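# Move cart through door into yellow bay with paper

## Task

Push the utility cart through the self-closing door into the other room and leave it parked in the yellow bay, every one of its four wheels inside the taped outline and none resting on the tape. The case of copy paper has to sit in the cart's top tray without overhanging any tray edge. When you finish, the door must be closed. You may use r1, r2 or both, but a robot that tips over or is left leaning counts as failure.

## Robot and tools

ROBOTS. r1 and r2 are identical Hello Robot Stretch 4 units. Each has an omni-wheel base, a lift riding up a mast, an arm that telescopes forward, a wrist with yaw, pitch and roll, and a two-finger gripper. Height is about 1.6 m; the base edge lies within 0.23 m of the base origin.

FRAMES. All positions are in metres. Base frame: origin on the floor below the base centre, x ahead, y to the left, z up. hand_pose, a point between the open fingertips, is printed in this frame and may be somewhat wrong. The odometry frame is where the base frame stood when the scene began; base_odometry is expressed there, is built only from wheel rotation (slip looks like travel), and gives heading in rad from -3.142 to 3.142, left positive. Each robot reports only in its own frames, so where the robots are relative to one another can be judged only from images, lidar_m and wrist_depth_mm.

move. Arguments: r1, r2, cameras, blocking. blocking must be false or the call is refused; the call comes back after roughly 0.5 s while motion continues. A robot omitted receives nothing new. Each robot's object holds "base", "joints" or both, optionally "speeds", "pace", "contact_limits"; or "end_of_arm": "enable_torque" by itself, which re-powers a limp wrist or gripper motor.
- base: one relative command, an offset from where that base was last reported (or from where it is now if a move was running). translate_m: metres, forward positive, -2 to 2. strafe_m: metres sideways, left positive, -2 to 2. rotate_rad: turn in place, counter-clockwise positive, -3.2 to 3.2. Only translate_m plus strafe_m may be combined, giving a straight diagonal without turning.
- joints: absolute targets by name. lift_m 0 to 1.2 m; arm_m 0 to 0.55 m extension; wrist_yaw_rad -1.134 to 4.276 (0 ahead, positive leftward, 3.14 folded back, beyond 3.4 the arm may obstruct); wrist_pitch_rad -1.117 to 4.259 (0 level, 1.57 pointing down); wrist_roll_rad -1.117 to 4.259 (0 fingers level, positive clockwise viewed from behind); gripper_m -0.038 to 0.141, fingertip gap in metres, off by up to 0.015. Done tolerances: ±0.004 for lift, arm, gripper; ±0.02 for wrist joints. A joint target outside its range is clipped and reported; other bad values refuse the call; unknown keys make it invalid.
- pace: "slow", "default", "fast", "max". Base tops 0.1/0.3/0.4/0.6 m/s and 1/2/3/4 rad/s; lift 0.15/0.3/0.4/0.5 m/s; arm 0.1/0.4/0.6/0.7 m/s; wrist 1.82 rad/s always. A raised lift (above 0.2) lowers base speed, to 0.3 m/s and 1 rad/s at 1.2.
- speeds: per-joint top speed overriding pace, not for gripper_m.
- contact_limits: 0 (gentlest) to 1, default 0.5, keys arm_m, lift_m, translate_m, strafe_m, rotate_rad, given only alongside that same command. A base limit stays until the next action naming base. arm_m at 0 still needs 15 to 40 N; for a soft touch set 0 and aim 1 to 3 mm beyond contact. Lifting 2 kg needs lift_m limit of at least 0.3, 1 kg at least 0.15.
A newer move overrides only the targets it names. Motions not named may keep pushing toward old targets without any status showing it.

wait: seconds 0 to 10, plus cameras; returns early once a commanded robot comes to rest. wait(0) shows the "earlier move" line. stop: brakes everything still running and re-holds slack wheels; it is always run unless its cameras value is refused. zoom_image: camera plus region [x0, y0, x1, y1] in pixels from the top-left, at most 504 by 504, on a camera present in the latest images. finished_scene: scene = current scene number; irreversible, and the task must remain satisfied with no robot helping. cameras accepts the eight names such as r1_head_camera or r2_wrist_camera, or "all"; omitted means all, [] means none.

RESULTS. "move: r1 done; r2 time_out" sums up each robot sent motion. "as last shown" lists robots not named; their statuses read "not commanded". "pictures" gives image order. base_status / joint_status: moving, done (for the base, wheels turned the full amount even if slipping), off_target, contact_stop (held back, goes slack), time_out (after 14 s, target dropped), limit_stop_at_own_body, limit_stop_at_tilt (lean above 6 degrees; arm, lift and wheels slack until it drops), torque_fault (motor limp). on_its_own lists unrequested behaviour; "held at" is a target. lidar_m: 12 ranges in 30-degree sectors, 1st ahead, counter-clockwise (4th left, 7th rear, 10th right); "-" is nothing seen or closer than 0.25 m. wrist_depth_mm: 7x7 grid from top left, 100 to 2000 mm. base_tilt in degrees, forward and right positive, error up to 3. turned_by_wheels vs turned_by_imu differing over 0.1 rad per move signals slip or impact. motor_effort in percent (peak in brackets); servo_current in mA. Any uncommanded stop or refused call cancels the rest of that reply's move, wait and finished_scene calls.

GRIPPING. Close to more than 0.015 under the object's width, about 0.06 under to resist tugs; -0.02 or less to close behind a handle. Check holding with servo_current, not gripper_m.

AVOID. Robots pressing on each other, including a gripper closing on the other's fingers; once bases touch, any further drive is a hard press. Shared loads: travel can differ by 3 cm per metre and may tip a robot. More than 1 kg held with arm_m above 0.2 while driving, turning or stopping, especially fast. Strong pushes or pulls with a high gripper. Self-collision: gripper above the base with lift under 0.2 (0.45 pointing down), tilted up and rolled, yaw plus pitch below about -1.1, folded wrist tilting or rolling. Drops, slams, releasing moving things, hard hits. The door closes by itself.

Each tool is called by a JSON object that holds its "method" and its "body", one argument or row to a line.

## Session

{"method": "move", "body": {
  "blocking": false
}}

Scene clock: 0.00 s.
r1.base_odometry: x=+0.000 y=+0.000 heading=+0.000
r1.turned_by_wheels: +0.000
r1.turned_by_imu: +0.000
r1.base_tilt: forward=-1.6 right=+1.3
r1.lidar_m: 1.92 2.25 3.81 1.93 0.97 0.84 0.83 0.93 0.77 0.76 0.93 1.59
r1.base_status: not commanded
r1.joint_positions: lift_m=+0.127 arm_m=+0.000 wrist_yaw_rad=+3.089 wrist_pitch_rad=+0.002 wrist_roll_rad=+0.000 gripper_m=+0.056
r1.joint_status: not commanded
r1.measured_speeds: all 0
r1.motor_effort: lift_m=+20 arm_m=-4 wheel_0=+0 wheel_1=+1 wheel_2=+1
r1.servo_current: wrist_yaw_rad=39 wrist_pitch_rad=46 wrist_roll_rad=65 gripper_m=39
r1.hand_pose: x=-0.1125 y=+0.1024 z=+0.3046 quat_wxyz=(+0.026, -0.001, +0.000, +1.000) (m; r1's base frame)
r1.wrist_depth_mm: 137 138 - - - - - / 113 139 - - - - - / 117 140 224 - - - - / 137 161 - - - - - / - - - - - - - / - - 191 - 187 - - / 842 759 750 788 788 732 768
r2.base_odometry: x=+0.000 y=+0.000 heading=+0.000
r2.turned_by_wheels: +0.000
r2.turned_by_imu: +0.000
r2.base_tilt: forward=-0.6 right=+0.1
r2.lidar_m: 2.02 1.45 1.40 1.49 2.01 2.22 2.34 3.17 1.60 3.62 2.59 2.46
r2.base_status: not commanded
r2.joint_positions: lift_m=+0.295 arm_m=+0.000 wrist_yaw_rad=+3.133 wrist_pitch_rad=+0.002 wrist_roll_rad=+0.000 gripper_m=+0.056
r2.joint_status: not commanded
r2.measured_speeds: all 0
r2.motor_effort: lift_m=+18 arm_m=-4 wheel_0=+0 wheel_1=-1 wheel_2=+0
r2.servo_current: wrist_yaw_rad=46 wrist_pitch_rad=39 wrist_roll_rad=46 gripper_m=59
r2.hand_pose: x=-0.1167 y=+0.0898 z=+0.4727 quat_wxyz=(+0.004, -0.001, +0.000, +1.000) (m; r2's base frame)
r2.wrist_depth_mm: - 140 - - - - - / - 126 150 - - - - / - 130 185 - - - - / 144 143 272 - - - - / 229 - - - - - - / 226 1576 196 1576 190 1618 1464 / 226 1060 1138 - - 1025 1060
pictures: r1_head_camera, r1_head_left_camera, r1_head_right_camera, r1_wrist_camera, r2_head_camera, r2_head_left_camera, r2_head_right_camera, r2_wrist_camera
Images, in order (width x height): r1_head_camera 420x560, r1_head_left_camera 420x672, r1_head_right_camera 420x672, r1_wrist_camera 616x392, r2_head_camera 420x560, r2_head_left_camera 420x672, r2_head_right_camera 420x672, r2_wrist_camera 616x392.

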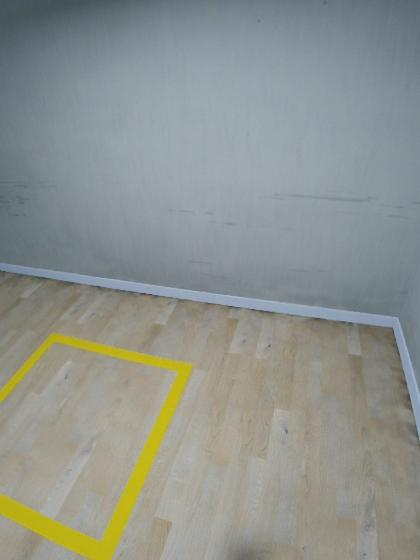

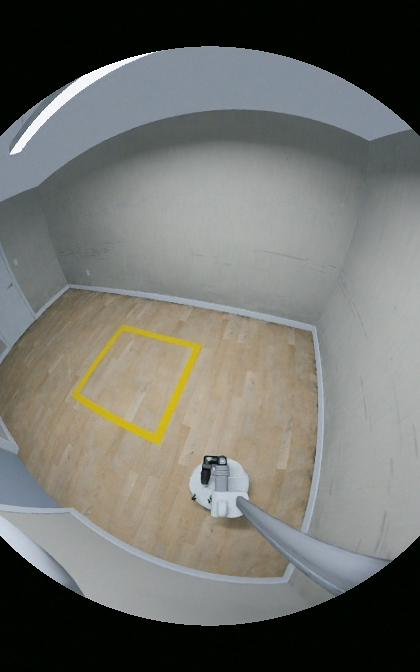

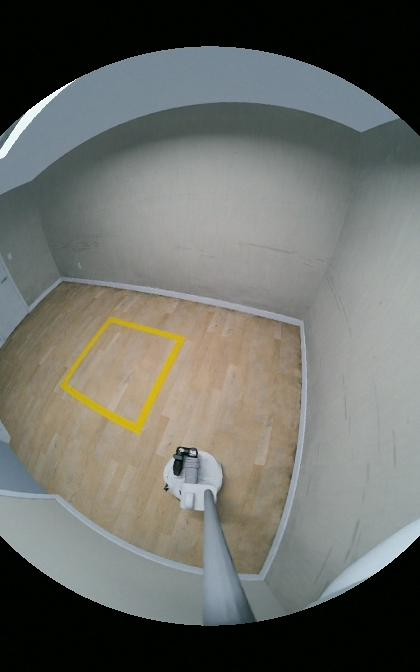

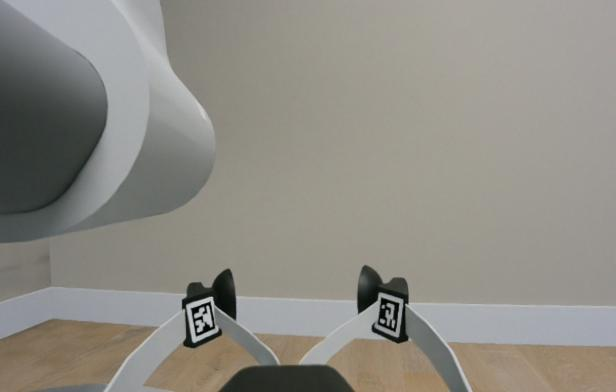

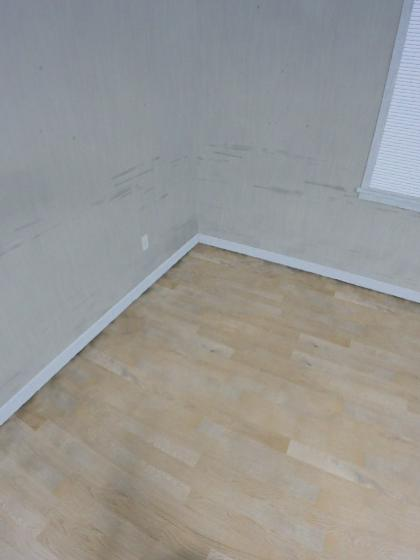

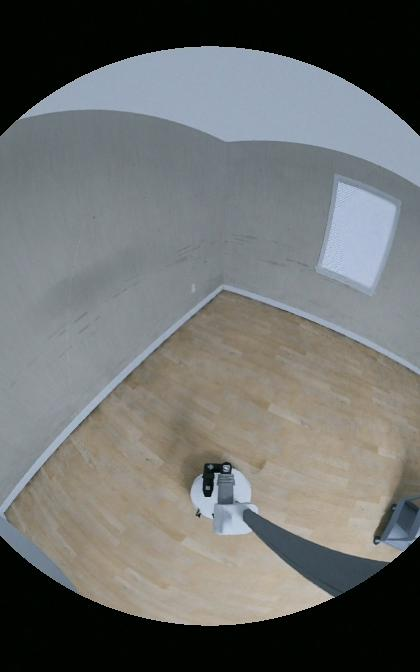

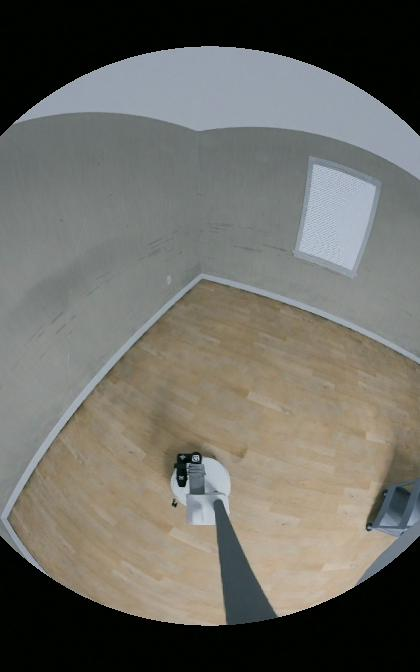

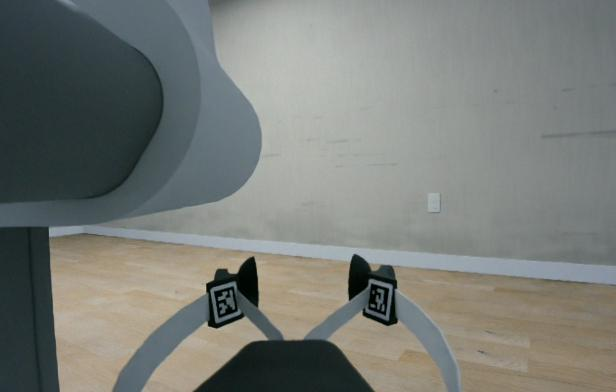

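{"method": "move", "body": {
  "blocking": false,
  "r1": {"base":{"rotate_rad":1.3}},
  "r2": {"base":{"rotate_rad":-1.57}},
  "cameras": []
}}

{"method": "wait", "body": {
  "seconds": 3,
  "cameras": []
}}

{"method": "wait", "body": {
  "seconds": 1
}}

Scene clock: 3.97 s.
move: r1 moving; r2 moving
r1.base_odometry: x=+0.000 y=+0.000 heading=+0.252
r1.turned_by_wheels: +0.252
r1.turned_by_imu: +0.252
r1.base_tilt: forward=-1.6 right=+1.2
r1.lidar_m: 1.98 2.71 3.66 1.25 0.89 0.80 0.87 0.80 0.77 0.82 1.11 1.92
r1.base_status: rotate_rad moving
r1.joint_positions: lift_m=+0.127 arm_m=+0.000 wrist_yaw_rad=+3.089 wrist_pitch_rad=+0.002 wrist_roll_rad=+0.000 gripper_m=+0.056
r1.joint_status: not commanded
r1.measured_speeds: translate_m=-0.001 strafe_m=-0.001 rotate_rad=+0.980 lift_m=+0.000 arm_m=+0.000 wrist_yaw_rad=+0.000 wrist_pitch_rad=+0.000 wrist_roll_rad=+0.000
r1.motor_effort: lift_m=+20(20) arm_m=-4(4) wheel_0=-8(9) wheel_1=-6(9) wheel_2=-7(7)
r1.servo_current: wrist_yaw_rad=59(59) wrist_pitch_rad=39(46) wrist_roll_rad=46(59) gripper_m=39(39)
r1.hand_pose: x=-0.1125 y=+0.1024 z=+0.3046 quat_wxyz=(+0.026, -0.001, +0.000, +1.000)
r1.wrist_depth_mm: 136 138 - - - - - / 113 139 - - - - - / 114 140 226 - - - - / 137 160 - - - - - / - - - - - - - / - 1060 190 - 187 - - / 778 750 750 798 750 699 732
r2.base_odometry: x=+0.000 y=+0.000 heading=-0.252
r2.turned_by_wheels: -0.252
r2.turned_by_imu: -0.244
r2.base_tilt: forward=-0.7 right=+0.1
r2.lidar_m: 2.52 1.62 1.40 1.40 1.67 2.23 2.24 2.64 1.59 1.63 2.93 2.49
r2.base_status: rotate_rad moving
r2.joint_positions: lift_m=+0.295 arm_m=+0.000 wrist_yaw_rad=+3.133 wrist_pitch_rad=+0.002 wrist_roll_rad=+0.000 gripper_m=+0.056
r2.joint_status: not commanded
r2.measured_speeds: translate_m=+0.000 strafe_m=+0.000 rotate_rad=-0.974 lift_m=+0.000 arm_m=+0.000 wrist_yaw_rad=+0.000 wrist_pitch_rad=+0.000 wrist_roll_rad=+0.000
r2.motor_effort: lift_m=+18(18) arm_m=-4(4) wheel_0=+8(9) wheel_1=+8(10) wheel_2=+9(11)
r2.servo_current: wrist_yaw_rad=33(52) wrist_pitch_rad=39(46) wrist_roll_rad=52(52) gripper_m=39(59)
r2.hand_pose: x=-0.1167 y=+0.0898 z=+0.4727 quat_wxyz=(+0.004, -0.001, +0.000, +1.000)
r2.wrist_depth_mm: - 141 - - - - - / - 127 150 - - - - / - 130 184 - - - - / 144 143 272 - - - - / 229 - - - - - - / 227 1576 196 1576 190 1661 1464 / 226 1060 1138 - - 1060 1060

Scene clock: 5.37 s.
earlier move: r1 done; r2 moving
r1.base_odometry: x=+0.000 y=+0.000 heading=+1.300
r1.turned_by_wheels: +1.048
r1.turned_by_imu: +1.053
r1.base_tilt: forward=-1.6 right=+1.3
r1.lidar_m: 3.79 1.23 0.89 0.83 0.88 0.82 0.77 0.81 1.10 1.93 2.00 2.67
r1.base_status: done
r1.joint_positions: lift_m=+0.127 arm_m=+0.000 wrist_yaw_rad=+3.089 wrist_pitch_rad=+0.002 wrist_roll_rad=+0.000 gripper_m=+0.056
r1.joint_status: not commanded
r1.measured_speeds: all 0
r1.motor_effort: lift_m=+20(20) arm_m=-4(4) wheel_0=-4(10) wheel_1=-1(9) wheel_2=-1(8)
r1.servo_current: wrist_yaw_rad=52(65) wrist_pitch_rad=46(52) wrist_roll_rad=59(65) gripper_m=39(46)
r1.hand_pose: x=-0.1125 y=+0.1024 z=+0.3046 quat_wxyz=(+0.026, -0.001, +0.000, +1.000)
r1.wrist_depth_mm: 136 138 - - - - - / 113 139 - - - - - / 118 140 229 - - - - / 137 162 - - - - - / - - - - - - - / - - 191 - 187 - - / 788 707 750 143 778 768 809
r2.base_odometry: x=+0.000 y=+0.000 heading=-1.569
r2.turned_by_wheels: -1.318
r2.turned_by_imu: -1.283
r2.base_tilt: forward=-0.6 right=+0.0
r2.lidar_m: 3.54 2.58 2.47 1.99 1.48 1.41 1.48 2.04 2.23 2.34 3.20 1.57
r2.base_status: rotate_rad moving
r2.joint_positions: lift_m=+0.295 arm_m=+0.000 wrist_yaw_rad=+3.133 wrist_pitch_rad=+0.002 wrist_roll_rad=+0.000 gripper_m=+0.056
r2.joint_status: not commanded
r2.measured_speeds: all 0
r2.motor_effort: lift_m=+18(18) arm_m=-4(4) wheel_0=+2(11) wheel_1=+2(11) wheel_2=+3(11)
r2.servo_current: wrist_yaw_rad=39(59) wrist_pitch_rad=46(46) wrist_roll_rad=39(52) gripper_m=46(59)
r2.hand_pose: x=-0.1167 y=+0.0898 z=+0.4727 quat_wxyz=(+0.004, -0.001, +0.000, +1.000)
r2.wrist_depth_mm: - 140 - - - - - / - 126 141 - - - - / - 129 185 - - - - / 144 143 228 - - - - / 229 - - - - - - / 227 1576 196 1336 190 - - / 226 1078 1138 - - 1042 1060
wait: 1.40 of 3 s (r1 has come to rest)

Scene clock: 5.53 s.
earlier move: r2 done
r1.base_odometry: x=+0.000 y=+0.000 heading=+1.300
r1.turned_by_wheels: +0.000
r1.turned_by_imu: +0.000
r1.base_tilt: forward=-1.6 right=+1.2
r1.lidar_m: 3.77 1.25 0.88 0.84 0.84 0.83 0.78 0.78 1.08 1.91 1.98 2.68
r1.base_status: done
r1.joint_positions: lift_m=+0.127 arm_m=+0.000 wrist_yaw_rad=+3.089 wrist_pitch_rad=+0.002 wrist_roll_rad=+0.000 gripper_m=+0.056
r1.joint_status: not commanded
r1.measured_speeds: all 0
r1.motor_effort: lift_m=+20(20) arm_m=-4(4) wheel_0=-4(10) wheel_1=-1(9) wheel_2=-1(8)
r1.servo_current: wrist_yaw_rad=33(65) wrist_pitch_rad=33(52) wrist_roll_rad=52(65) gripper_m=39(46)
r1.hand_pose: x=-0.1125 y=+0.1024 z=+0.3046 quat_wxyz=(+0.026, -0.001, +0.000, +1.000)
r1.wrist_depth_mm: 137 139 - - - - - / 113 139 - - - - - / 117 140 229 - - - - / 137 162 - - - - - / - - - - - - - / - - 190 - 187 - - / 798 699 759 143 788 788 809
r2.base_odometry: x=+0.000 y=+0.000 heading=-1.569
r2.turned_by_wheels: +0.000
r2.turned_by_imu: +0.000
r2.base_tilt: forward=-0.6 right=+0.1
r2.lidar_m: 3.58 2.60 2.46 1.99 1.43 1.40 1.49 2.04 2.22 2.32 3.21 1.63
r2.base_status: done
r2.joint_positions: lift_m=+0.295 arm_m=+0.000 wrist_yaw_rad=+3.133 wrist_pitch_rad=+0.002 wrist_roll_rad=+0.000 gripper_m=+0.056
r2.joint_status: not commanded
r2.measured_speeds: all 0
r2.motor_effort: lift_m=+18(18) arm_m=-4(4) wheel_0=+3(11) wheel_1=+2(11) wheel_2=+3(11)
r2.servo_current: wrist_yaw_rad=39(59) wrist_pitch_rad=39(46) wrist_roll_rad=52(52) gripper_m=39(59)
r2.hand_pose: x=-0.1167 y=+0.0898 z=+0.4727 quat_wxyz=(+0.004, -0.001, +0.000, +1.000)
r2.wrist_depth_mm: - 140 - - - - - / - 126 142 - - - - / - 130 186 - - - - / 144 144 228 - - - - / 229 - - - - - - / 228 1576 196 1336 190 - - / 226 1060 1138 - - 1025 1060
wait: 0.17 of 1 s (r2 has come to rest)
pictures: r1_head_camera, r1_head_left_camera, r1_head_right_camera, r1_wrist_camera, r2_head_camera, r2_head_left_camera, r2_head_right_camera, r2_wrist_camera
Images, in order (width x height): r1_head_camera 420x560, r1_head_left_camera 420x672, r1_head_right_camera 420x672, r1_wrist_camera 616x392, r2_head_camera 420x560, r2_head_left_camera 420x672, r2_head_right_camera 420x672, r2_wrist_camera 616x392.

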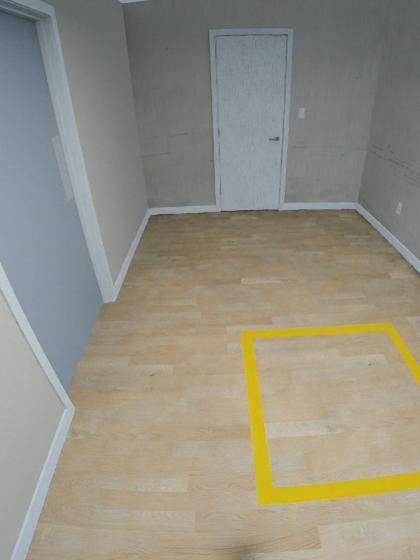

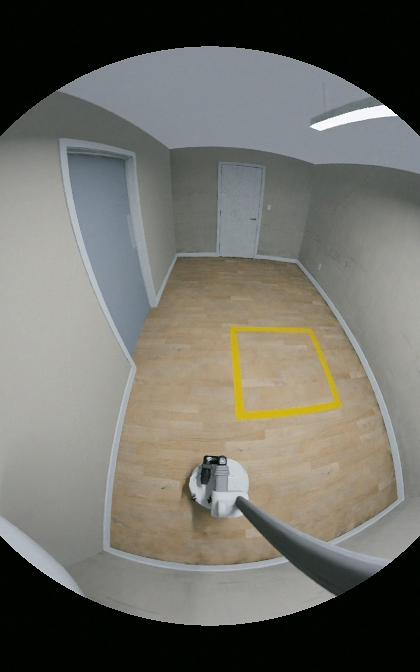

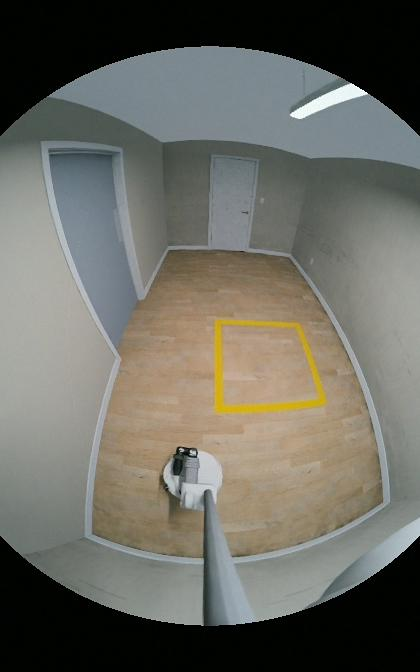

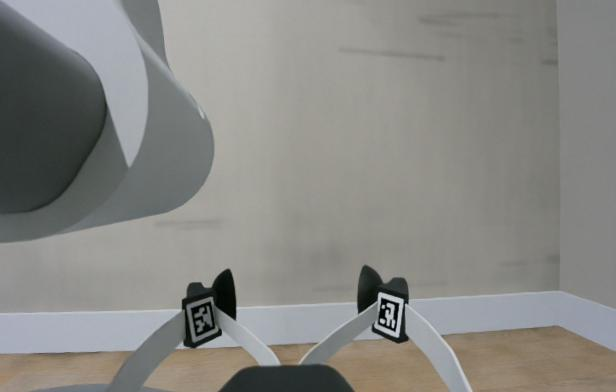

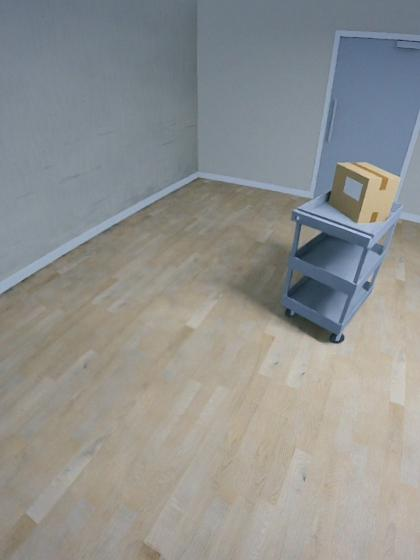

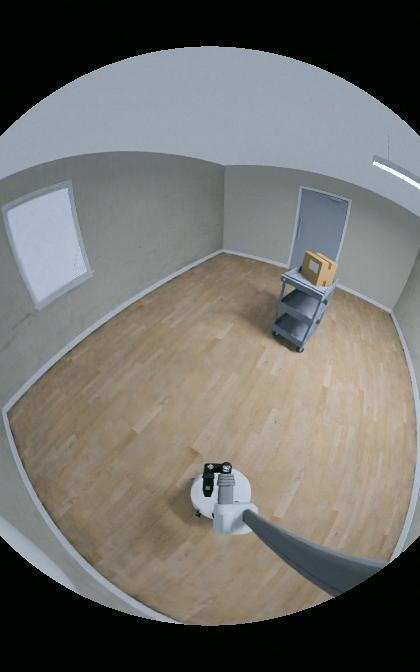

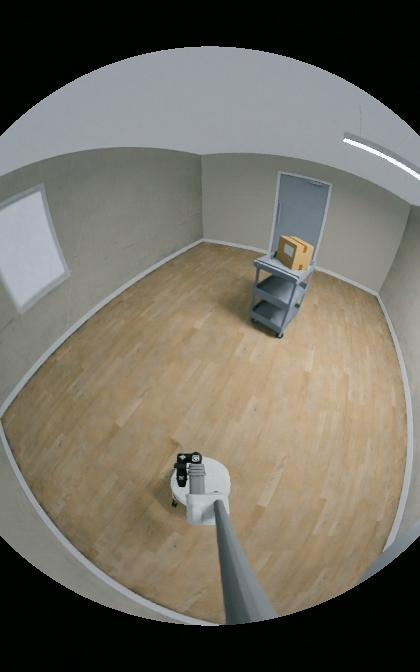

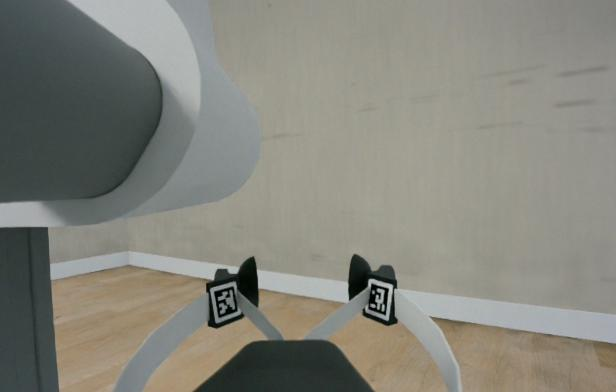

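{"method": "zoom_image", "body": {
  "camera": "r2_head_camera",
  "region": [260, 10, 420, 360]
}}

{"method": "zoom_image", "body": {
  "camera": "r1_head_camera",
  "region": [0, 0, 150, 440]
}}

{"method": "zoom_image", "body": {
  "camera": "r1_head_left_camera",
  "region": [40, 120, 360, 440]
}}

{"method": "zoom_image", "body": {
  "camera": "r2_head_right_camera",
  "region": [180, 120, 420, 360]
}}

Scaled by 1.440 (camera's finer frame: 1200x1600).

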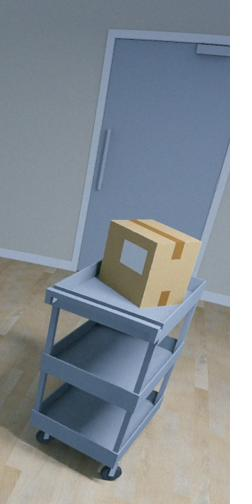

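Scaled by 1.145 (camera's finer frame: 600x800).

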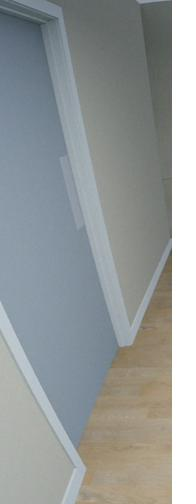

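Scaled by 1.575 (camera's finer frame: 600x960).

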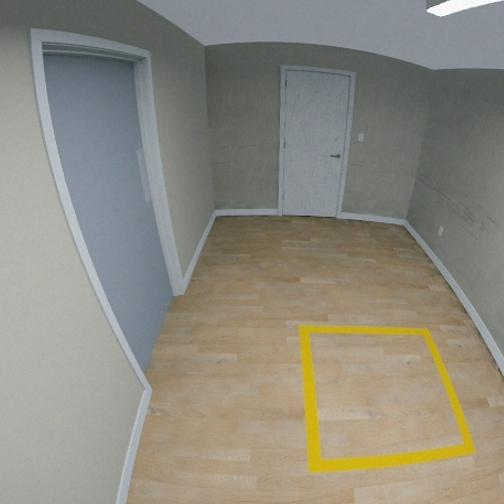

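Scaled by 2.100 (camera's finer frame: 600x960).

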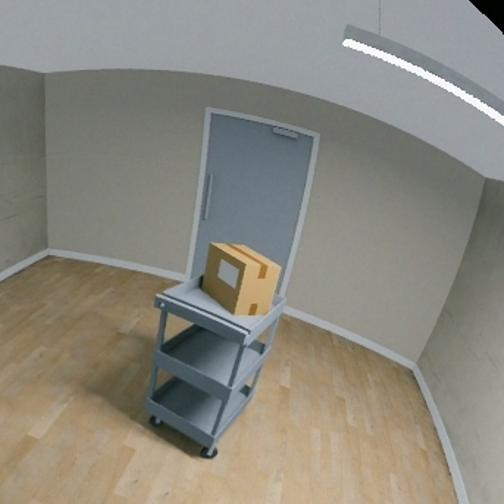

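{"method": "move", "body": {
  "blocking": false,
  "r1": {"base":{"translate_m":0.8}},
  "r2": {"base":{"rotate_rad":-0.45}},
  "cameras": []
}}

{"method": "wait", "body": {
  "seconds": 1.5,
  "cameras": []
}}

{"method": "move", "body": {
  "blocking": false,
  "r2": {"base":{"translate_m":0.6},"joints":{"lift_m":0.5}},
  "cameras": []
}}

{"method": "wait", "body": {
  "seconds": 4,
  "cameras": []
}}

{"method": "wait", "body": {
  "seconds": 2
}}

Scene clock: 52.13 s.
move: r1 moving; r2 moving
r1.base_odometry: x=+0.008 y=+0.030 heading=+1.300
r1.turned_by_wheels: +0.000
r1.turned_by_imu: +0.000
r1.base_tilt: forward=-1.6 right=+1.3
r1.lidar_m: 3.80 1.25 0.89 0.83 0.90 0.86 0.80 0.84 1.15 1.90 2.00 2.69
r1.base_status: translate_m moving
r1.joint_positions: lift_m=+0.127 arm_m=+0.000 wrist_yaw_rad=+3.089 wrist_pitch_rad=+0.002 wrist_roll_rad=+0.000 gripper_m=+0.056
r1.joint_status: not commanded
r1.measured_speeds: translate_m=+0.122 strafe_m=+0.000 rotate_rad=+0.000 lift_m=+0.000 arm_m=+0.000 wrist_yaw_rad=+0.000 wrist_pitch_rad=+0.000 wrist_roll_rad=+0.000
r1.motor_effort: lift_m=+20(20) arm_m=-4(4) wheel_0=+6(8) wheel_1=+5(7) wheel_2=-8(9)
r1.servo_current: wrist_yaw_rad=52(52) wrist_pitch_rad=46(46) wrist_roll_rad=46(65) gripper_m=46(46)
r1.hand_pose: x=-0.1125 y=+0.1024 z=+0.3046 quat_wxyz=(+0.026, -0.001, +0.000, +1.000)
r1.wrist_depth_mm: 136 138 - - - - - / 112 139 - - - - - / 117 139 226 - - - - / 137 163 - - - - - / - - - - - - - / - - 190 - 187 - - / 798 750 750 798 798 768 809
r2.base_odometry: x=+0.000 y=+0.000 heading=-1.820
r2.turned_by_wheels: -0.251
r2.turned_by_imu: -0.243
r2.base_tilt: forward=-0.7 right=+0.1
r2.lidar_m: 1.64 2.90 2.49 2.51 1.63 1.40 1.41 1.68 2.22 2.24 2.64 1.60
r2.base_status: rotate_rad moving
r2.joint_positions: lift_m=+0.295 arm_m=+0.000 wrist_yaw_rad=+3.133 wrist_pitch_rad=+0.002 wrist_roll_rad=+0.000 gripper_m=+0.056
r2.joint_status: not commanded
r2.measured_speeds: translate_m=-0.002 strafe_m=-0.001 rotate_rad=-0.942 lift_m=+0.000 arm_m=+0.000 wrist_yaw_rad=+0.000 wrist_pitch_rad=+0.000 wrist_roll_rad=+0.000
r2.motor_effort: lift_m=+18(18) arm_m=-4(4) wheel_0=+5(10) wheel_1=+7(9) wheel_2=+9(11)
r2.servo_current: wrist_yaw_rad=46(59) wrist_pitch_rad=46(46) wrist_roll_rad=46(59) gripper_m=52(52)
r2.hand_pose: x=-0.1167 y=+0.0898 z=+0.4727 quat_wxyz=(+0.004, -0.001, +0.000, +1.000)
r2.wrist_depth_mm: - 140 - - - - - / - 126 142 - - - - / - 129 185 - - - - / 144 143 207 - - - - / 230 - - - - - - / 228 1537 195 1308 190 - - / 227 1060 1138 - - 1042 1060

Scene clock: 52.87 s.
earlier move: r1 moving; r2 done
r1.base_odometry: x=+0.051 y=+0.184 heading=+1.300
r1.turned_by_wheels: +0.000
r1.turned_by_imu: +0.000
r1.base_tilt: forward=-1.6 right=+1.3
r1.lidar_m: 3.73 1.40 0.90 0.84 0.88 1.02 0.95 1.01 1.38 1.92 2.00 2.65
r1.base_status: translate_m moving
r1.joint_positions: lift_m=+0.127 arm_m=+0.000 wrist_yaw_rad=+3.089 wrist_pitch_rad=+0.002 wrist_roll_rad=+0.000 gripper_m=+0.056
r1.joint_status: not commanded
r1.measured_speeds: translate_m=+0.302 strafe_m=-0.001 rotate_rad=-0.001 lift_m=+0.000 arm_m=+0.000 wrist_yaw_rad=+0.000 wrist_pitch_rad=+0.000 wrist_roll_rad=+0.000
r1.motor_effort: lift_m=+20(20) arm_m=-4(4) wheel_0=+7(9) wheel_1=+7(8) wheel_2=-9(11)
r1.servo_current: wrist_yaw_rad=52(65) wrist_pitch_rad=46(52) wrist_roll_rad=52(65) gripper_m=46(46)
r1.hand_pose: x=-0.1125 y=+0.1024 z=+0.3046 quat_wxyz=(+0.026, -0.001, +0.000, +1.000)
r1.wrist_depth_mm: 136 139 - - - - - / 112 139 - - - - - / 116 139 222 - - - - / 137 159 - - - - - / - - - - - - - / - - 190 1078 187 1060 960 / 854 741 750 798 788 768 809
r2.base_odometry: x=+0.000 y=+0.000 heading=-2.019
r2.turned_by_wheels: -0.198
r2.turned_by_imu: -0.193
r2.base_tilt: forward=-0.7 right=+0.0
r2.lidar_m: 1.60 3.31 2.52 2.49 1.88 1.44 1.42 1.53 2.22 2.22 2.38 3.52
r2.base_status: done
r2.joint_positions: lift_m=+0.295 arm_m=+0.000 wrist_yaw_rad=+3.133 wrist_pitch_rad=+0.002 wrist_roll_rad=+0.000 gripper_m=+0.056
r2.joint_status: not commanded
r2.measured_speeds: all 0
r2.motor_effort: lift_m=+18(18) arm_m=-4(4) wheel_0=+3(10) wheel_1=+3(9) wheel_2=+4(11)
r2.servo_current: wrist_yaw_rad=52(59) wrist_pitch_rad=39(46) wrist_roll_rad=46(59) gripper_m=46(52)
r2.hand_pose: x=-0.1167 y=+0.0898 z=+0.4727 quat_wxyz=(+0.004, -0.001, +0.000, +1.000)
r2.wrist_depth_mm: - 141 - - - - - / - 127 141 - - - - / - 130 185 - - - - / 144 143 207 - - - - / 220 - - - - - - / 220 1464 193 170 190 - 1308 / 225 1060 1138 - - 1025 1060
wait: 0.73 of 1.5 s (r2 has come to rest)

Scene clock: 53.37 s.
earlier move: r1 moving
move: r2 moving
r1.base_odometry: x=+0.091 y=+0.328 heading=+1.300
r1.turned_by_wheels: +0.000
r1.turned_by_imu: +0.000
r1.base_tilt: forward=-1.6 right=+1.3
r1.lidar_m: 3.58 1.38 0.90 0.84 0.89 1.17 1.11 1.16 1.57 1.92 1.99 2.70
r1.base_status: translate_m moving
r1.joint_positions: lift_m=+0.127 arm_m=+0.000 wrist_yaw_rad=+3.089 wrist_pitch_rad=+0.002 wrist_roll_rad=+0.000 gripper_m=+0.056
r1.joint_status: not commanded
r1.measured_speeds: translate_m=+0.300 strafe_m=-0.001 rotate_rad=-0.004 lift_m=+0.000 arm_m=+0.000 wrist_yaw_rad=+0.000 wrist_pitch_rad=+0.000 wrist_roll_rad=+0.000
r1.motor_effort: lift_m=+20(20) arm_m=-4(4) wheel_0=+4(7) wheel_1=+4(6) wheel_2=-5(7)
r1.servo_current: wrist_yaw_rad=59(59) wrist_pitch_rad=46(46) wrist_roll_rad=46(65) gripper_m=39(52)
r1.hand_pose: x=-0.1125 y=+0.1024 z=+0.3046 quat_wxyz=(+0.026, -0.001, +0.000, +1.000)
r1.wrist_depth_mm: 136 138 - - - - - / 113 139 - - - - - / 117 140 222 - - - - / 137 159 - - - - - / - - - - - - - / 1060 1098 190 1078 187 1160 960 / 831 750 750 798 788 778 820
r2.base_odometry: x=-0.013 y=-0.028 heading=-2.019
r2.turned_by_wheels: +0.000
r2.turned_by_imu: +0.000
r2.base_tilt: forward=-0.7 right=+0.0
r2.lidar_m: 1.60 3.33 2.53 2.47 1.90 1.47 1.42 1.54 2.26 2.23 2.37 3.50
r2.base_status: translate_m moving
r2.joint_positions: lift_m=+0.333 arm_m=+0.000 wrist_yaw_rad=+3.133 wrist_pitch_rad=+0.002 wrist_roll_rad=+0.000 gripper_m=+0.056
r2.joint_status: lift_m moving
r2.measured_speeds: translate_m=+0.122 strafe_m=+0.001 rotate_rad=+0.000 lift_m=+0.146 arm_m=+0.000 wrist_yaw_rad=+0.000 wrist_pitch_rad=+0.000 wrist_roll_rad=+0.000
r2.motor_effort: lift_m=+24(24) arm_m=-4(4) wheel_0=+1(9) wheel_1=+8(8) wheel_2=-12(12)
r2.servo_current: wrist_yaw_rad=39(65) wrist_pitch_rad=39(46) wrist_roll_rad=39(52) gripper_m=46(52)
r2.hand_pose: x=-0.1167 y=+0.0898 z=+0.5104 quat_wxyz=(+0.004, -0.001, +0.000, +1.000)
r2.wrist_depth_mm: - 140 - - - - - / - 126 141 - - - - / - 129 182 - - - - / 144 143 216 - - - - / 220 - - - - - - / 220 1537 191 172 190 - 1397 / 236 1138 1229 - - 1078 1138

Scene clock: 55.80 s.
earlier move: r1 done; r2 moving
r1.base_odometry: x=+0.214 y=+0.771 heading=+1.300
r1.turned_by_wheels: +0.000
r1.turned_by_imu: +0.000
r1.base_tilt: forward=-1.6 right=+1.2
r1.lidar_m: 3.10 1.41 0.89 0.87 0.89 1.21 1.56 1.64 2.04 1.91 1.95 2.65
r1.base_status: done
r1.joint_positions: lift_m=+0.127 arm_m=+0.000 wrist_yaw_rad=+3.089 wrist_pitch_rad=+0.002 wrist_roll_rad=+0.000 gripper_m=+0.056
r1.joint_status: not commanded
r1.measured_speeds: all 0
r1.motor_effort: lift_m=+20(20) arm_m=-4(4) wheel_0=+3(7) wheel_1=+1(6) wheel_2=+0(7)
r1.servo_current: wrist_yaw_rad=46(72) wrist_pitch_rad=46(46) wrist_roll_rad=39(65) gripper_m=46(52)
r1.hand_pose: x=-0.1125 y=+0.1024 z=+0.3046 quat_wxyz=(+0.026, -0.001, +0.000, +1.000)
r1.wrist_depth_mm: 136 138 - - - - - / 113 139 - - - - - / 117 140 229 - - - - / 137 162 - - - - - / - - - - - - - / 1205 1205 193 1205 187 1182 960 / 842 750 750 788 788 778 820
r2.base_odometry: x=-0.256 y=-0.533 heading=-2.018
r2.turned_by_wheels: +0.000
r2.turned_by_imu: +0.001
r2.base_tilt: forward=-0.6 right=+0.1
r2.lidar_m: 1.00 3.25 2.52 2.43 2.62 2.05 1.99 2.15 2.33 2.28 2.43 3.56
r2.base_status: translate_m moving
r2.joint_positions: lift_m=+0.500 arm_m=+0.000 wrist_yaw_rad=+3.133 wrist_pitch_rad=+0.002 wrist_roll_rad=+0.000 gripper_m=+0.056
r2.joint_status: all done
r2.measured_speeds: translate_m=+0.069 strafe_m=-0.001 rotate_rad=-0.001 lift_m=+0.000 arm_m=+0.000 wrist_yaw_rad=+0.000 wrist_pitch_rad=+0.000 wrist_roll_rad=+0.000
r2.motor_effort: lift_m=+21(25) arm_m=-4(4) wheel_0=+3(11) wheel_1=+3(9) wheel_2=-3(14)
r2.servo_current: wrist_yaw_rad=59(65) wrist_pitch_rad=39(46) wrist_roll_rad=39(59) gripper_m=46(52)
r2.hand_pose: x=-0.1167 y=+0.0898 z=+0.6775 quat_wxyz=(+0.004, -0.001, +0.000, +1.000)
r2.wrist_depth_mm: - 141 - - - - - / - 127 150 - - - - / - 130 183 - - - - / 144 143 272 - - - - / 230 - - - - - - / 227 - 196 - 191 - 1921 / 226 1499 1576 - - 1499 1464
wait: 2.43 of 4 s (r1 has come to rest)

Scene clock: 56.37 s.
earlier move: r2 done
r1.base_odometry: x=+0.214 y=+0.771 heading=+1.300
r1.turned_by_wheels: +0.000
r1.turned_by_imu: +0.000
r1.base_tilt: forward=-1.6 right=+1.3
r1.lidar_m: 3.12 1.40 0.91 0.85 0.90 1.23 1.57 1.60 2.01 1.88 1.98 2.68
r1.base_status: done
r1.joint_positions: lift_m=+0.127 arm_m=+0.000 wrist_yaw_rad=+3.089 wrist_pitch_rad=+0.002 wrist_roll_rad=+0.000 gripper_m=+0.056
r1.joint_status: not commanded
r1.measured_speeds: all 0
r1.motor_effort: lift_m=+20(20) arm_m=-4(4) wheel_0=+3(7) wheel_1=+1(6) wheel_2=+0(7)
r1.servo_current: wrist_yaw_rad=33(72) wrist_pitch_rad=39(52) wrist_roll_rad=46(65) gripper_m=39(52)
r1.hand_pose: x=-0.1125 y=+0.1024 z=+0.3046 quat_wxyz=(+0.026, -0.001, +0.000, +1.000)
r1.wrist_depth_mm: 136 138 - - - - - / 114 140 - - - - - / 118 139 228 - - - - / 137 162 - - - - - / - - - - - - - / 1182 1182 194 1182 187 1182 960 / 842 750 759 788 798 788 809
r2.base_odometry: x=-0.260 y=-0.541 heading=-2.018
r2.turned_by_wheels: +0.000
r2.turned_by_imu: +0.000
r2.base_tilt: forward=-0.7 right=+0.1
r2.lidar_m: 1.03 3.21 2.54 2.43 2.65 2.05 1.99 2.13 2.33 2.27 2.45 1.68
r2.base_status: done
r2.joint_positions: lift_m=+0.500 arm_m=+0.000 wrist_yaw_rad=+3.133 wrist_pitch_rad=+0.002 wrist_roll_rad=+0.000 gripper_m=+0.056
r2.joint_status: all done
r2.measured_speeds: all 0
r2.motor_effort: lift_m=+21(25) arm_m=-4(4) wheel_0=+1(11) wheel_1=+3(9) wheel_2=-4(14)
r2.servo_current: wrist_yaw_rad=39(65) wrist_pitch_rad=33(46) wrist_roll_rad=39(59) gripper_m=52(52)
r2.hand_pose: x=-0.1167 y=+0.0898 z=+0.6775 quat_wxyz=(+0.004, -0.001, +0.000, +1.000)
r2.wrist_depth_mm: - 141 - - - - - / - 126 150 - - - - / - 130 183 - - - - / 144 143 271 - - - - / 228 - - - - - - / 227 - 196 - 191 - 1863 / 225 1499 1576 - - 1499 1464
wait: 0.57 of 2 s (r2 has come to rest)
pictures: r1_head_camera, r1_head_left_camera, r1_head_right_camera, r1_wrist_camera, r2_head_camera, r2_head_left_camera, r2_head_right_camera, r2_wrist_camera
Images, in order (width x height): r1_head_camera 420x560, r1_head_left_camera 420x672, r1_head_right_camera 420x672, r1_wrist_camera 616x392, r2_head_camera 420x560, r2_head_left_camera 420x672, r2_head_right_camera 420x672, r2_wrist_camera 616x392.

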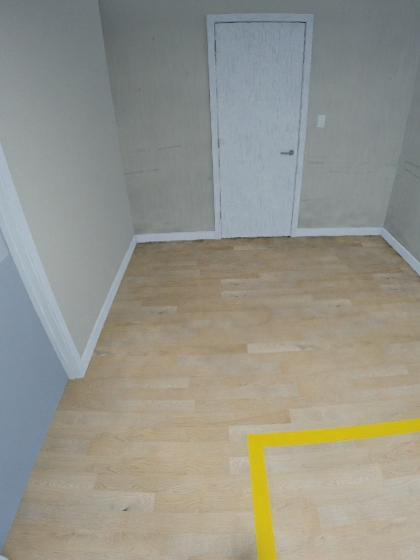

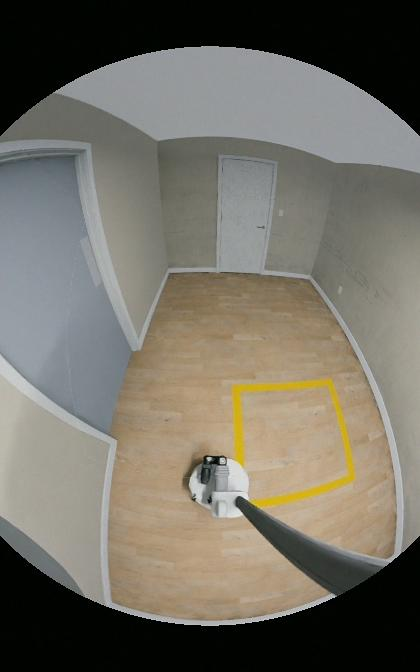

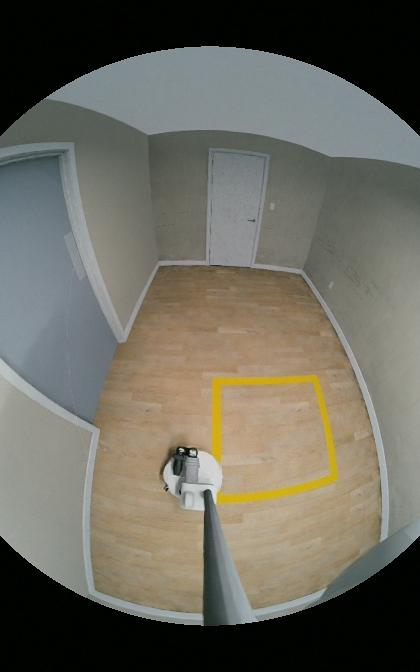

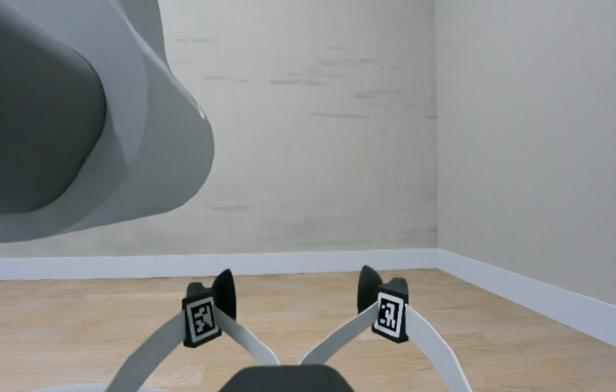

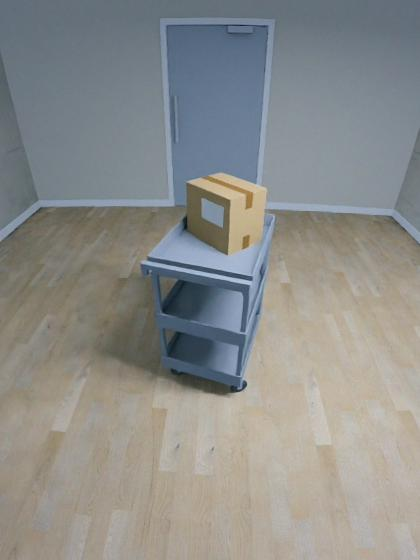

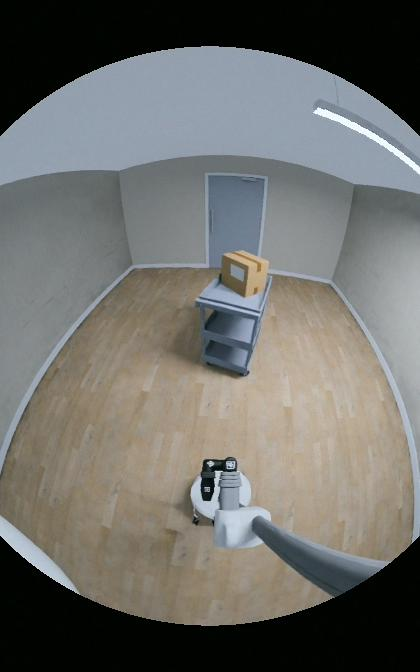

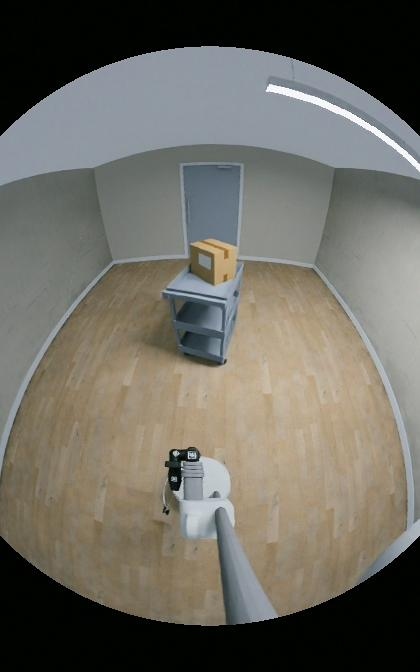

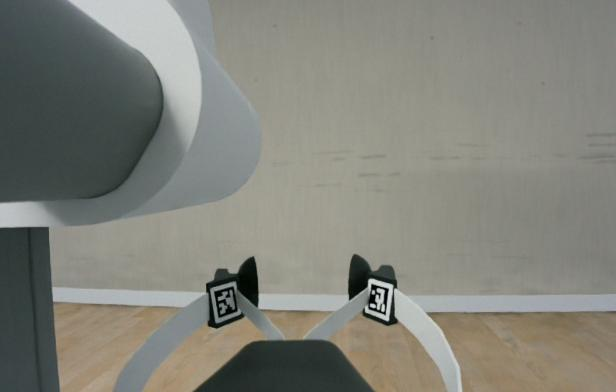

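{"method": "zoom_image", "body": {
  "camera": "r2_head_camera",
  "region": [120, 150, 300, 400]
}}

{"method": "zoom_image", "body": {
  "camera": "r2_head_left_camera",
  "region": [170, 160, 310, 390]
}}

Scaled by 2.016 (camera's finer frame: 1200x1600).

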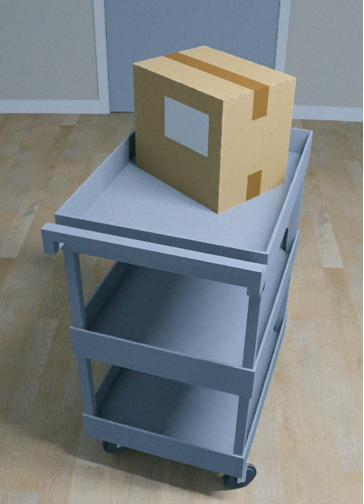

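Scaled by 2.191 (camera's finer frame: 600x960).

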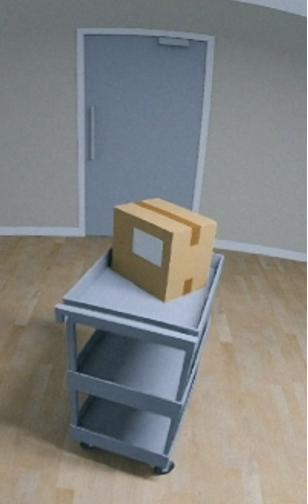

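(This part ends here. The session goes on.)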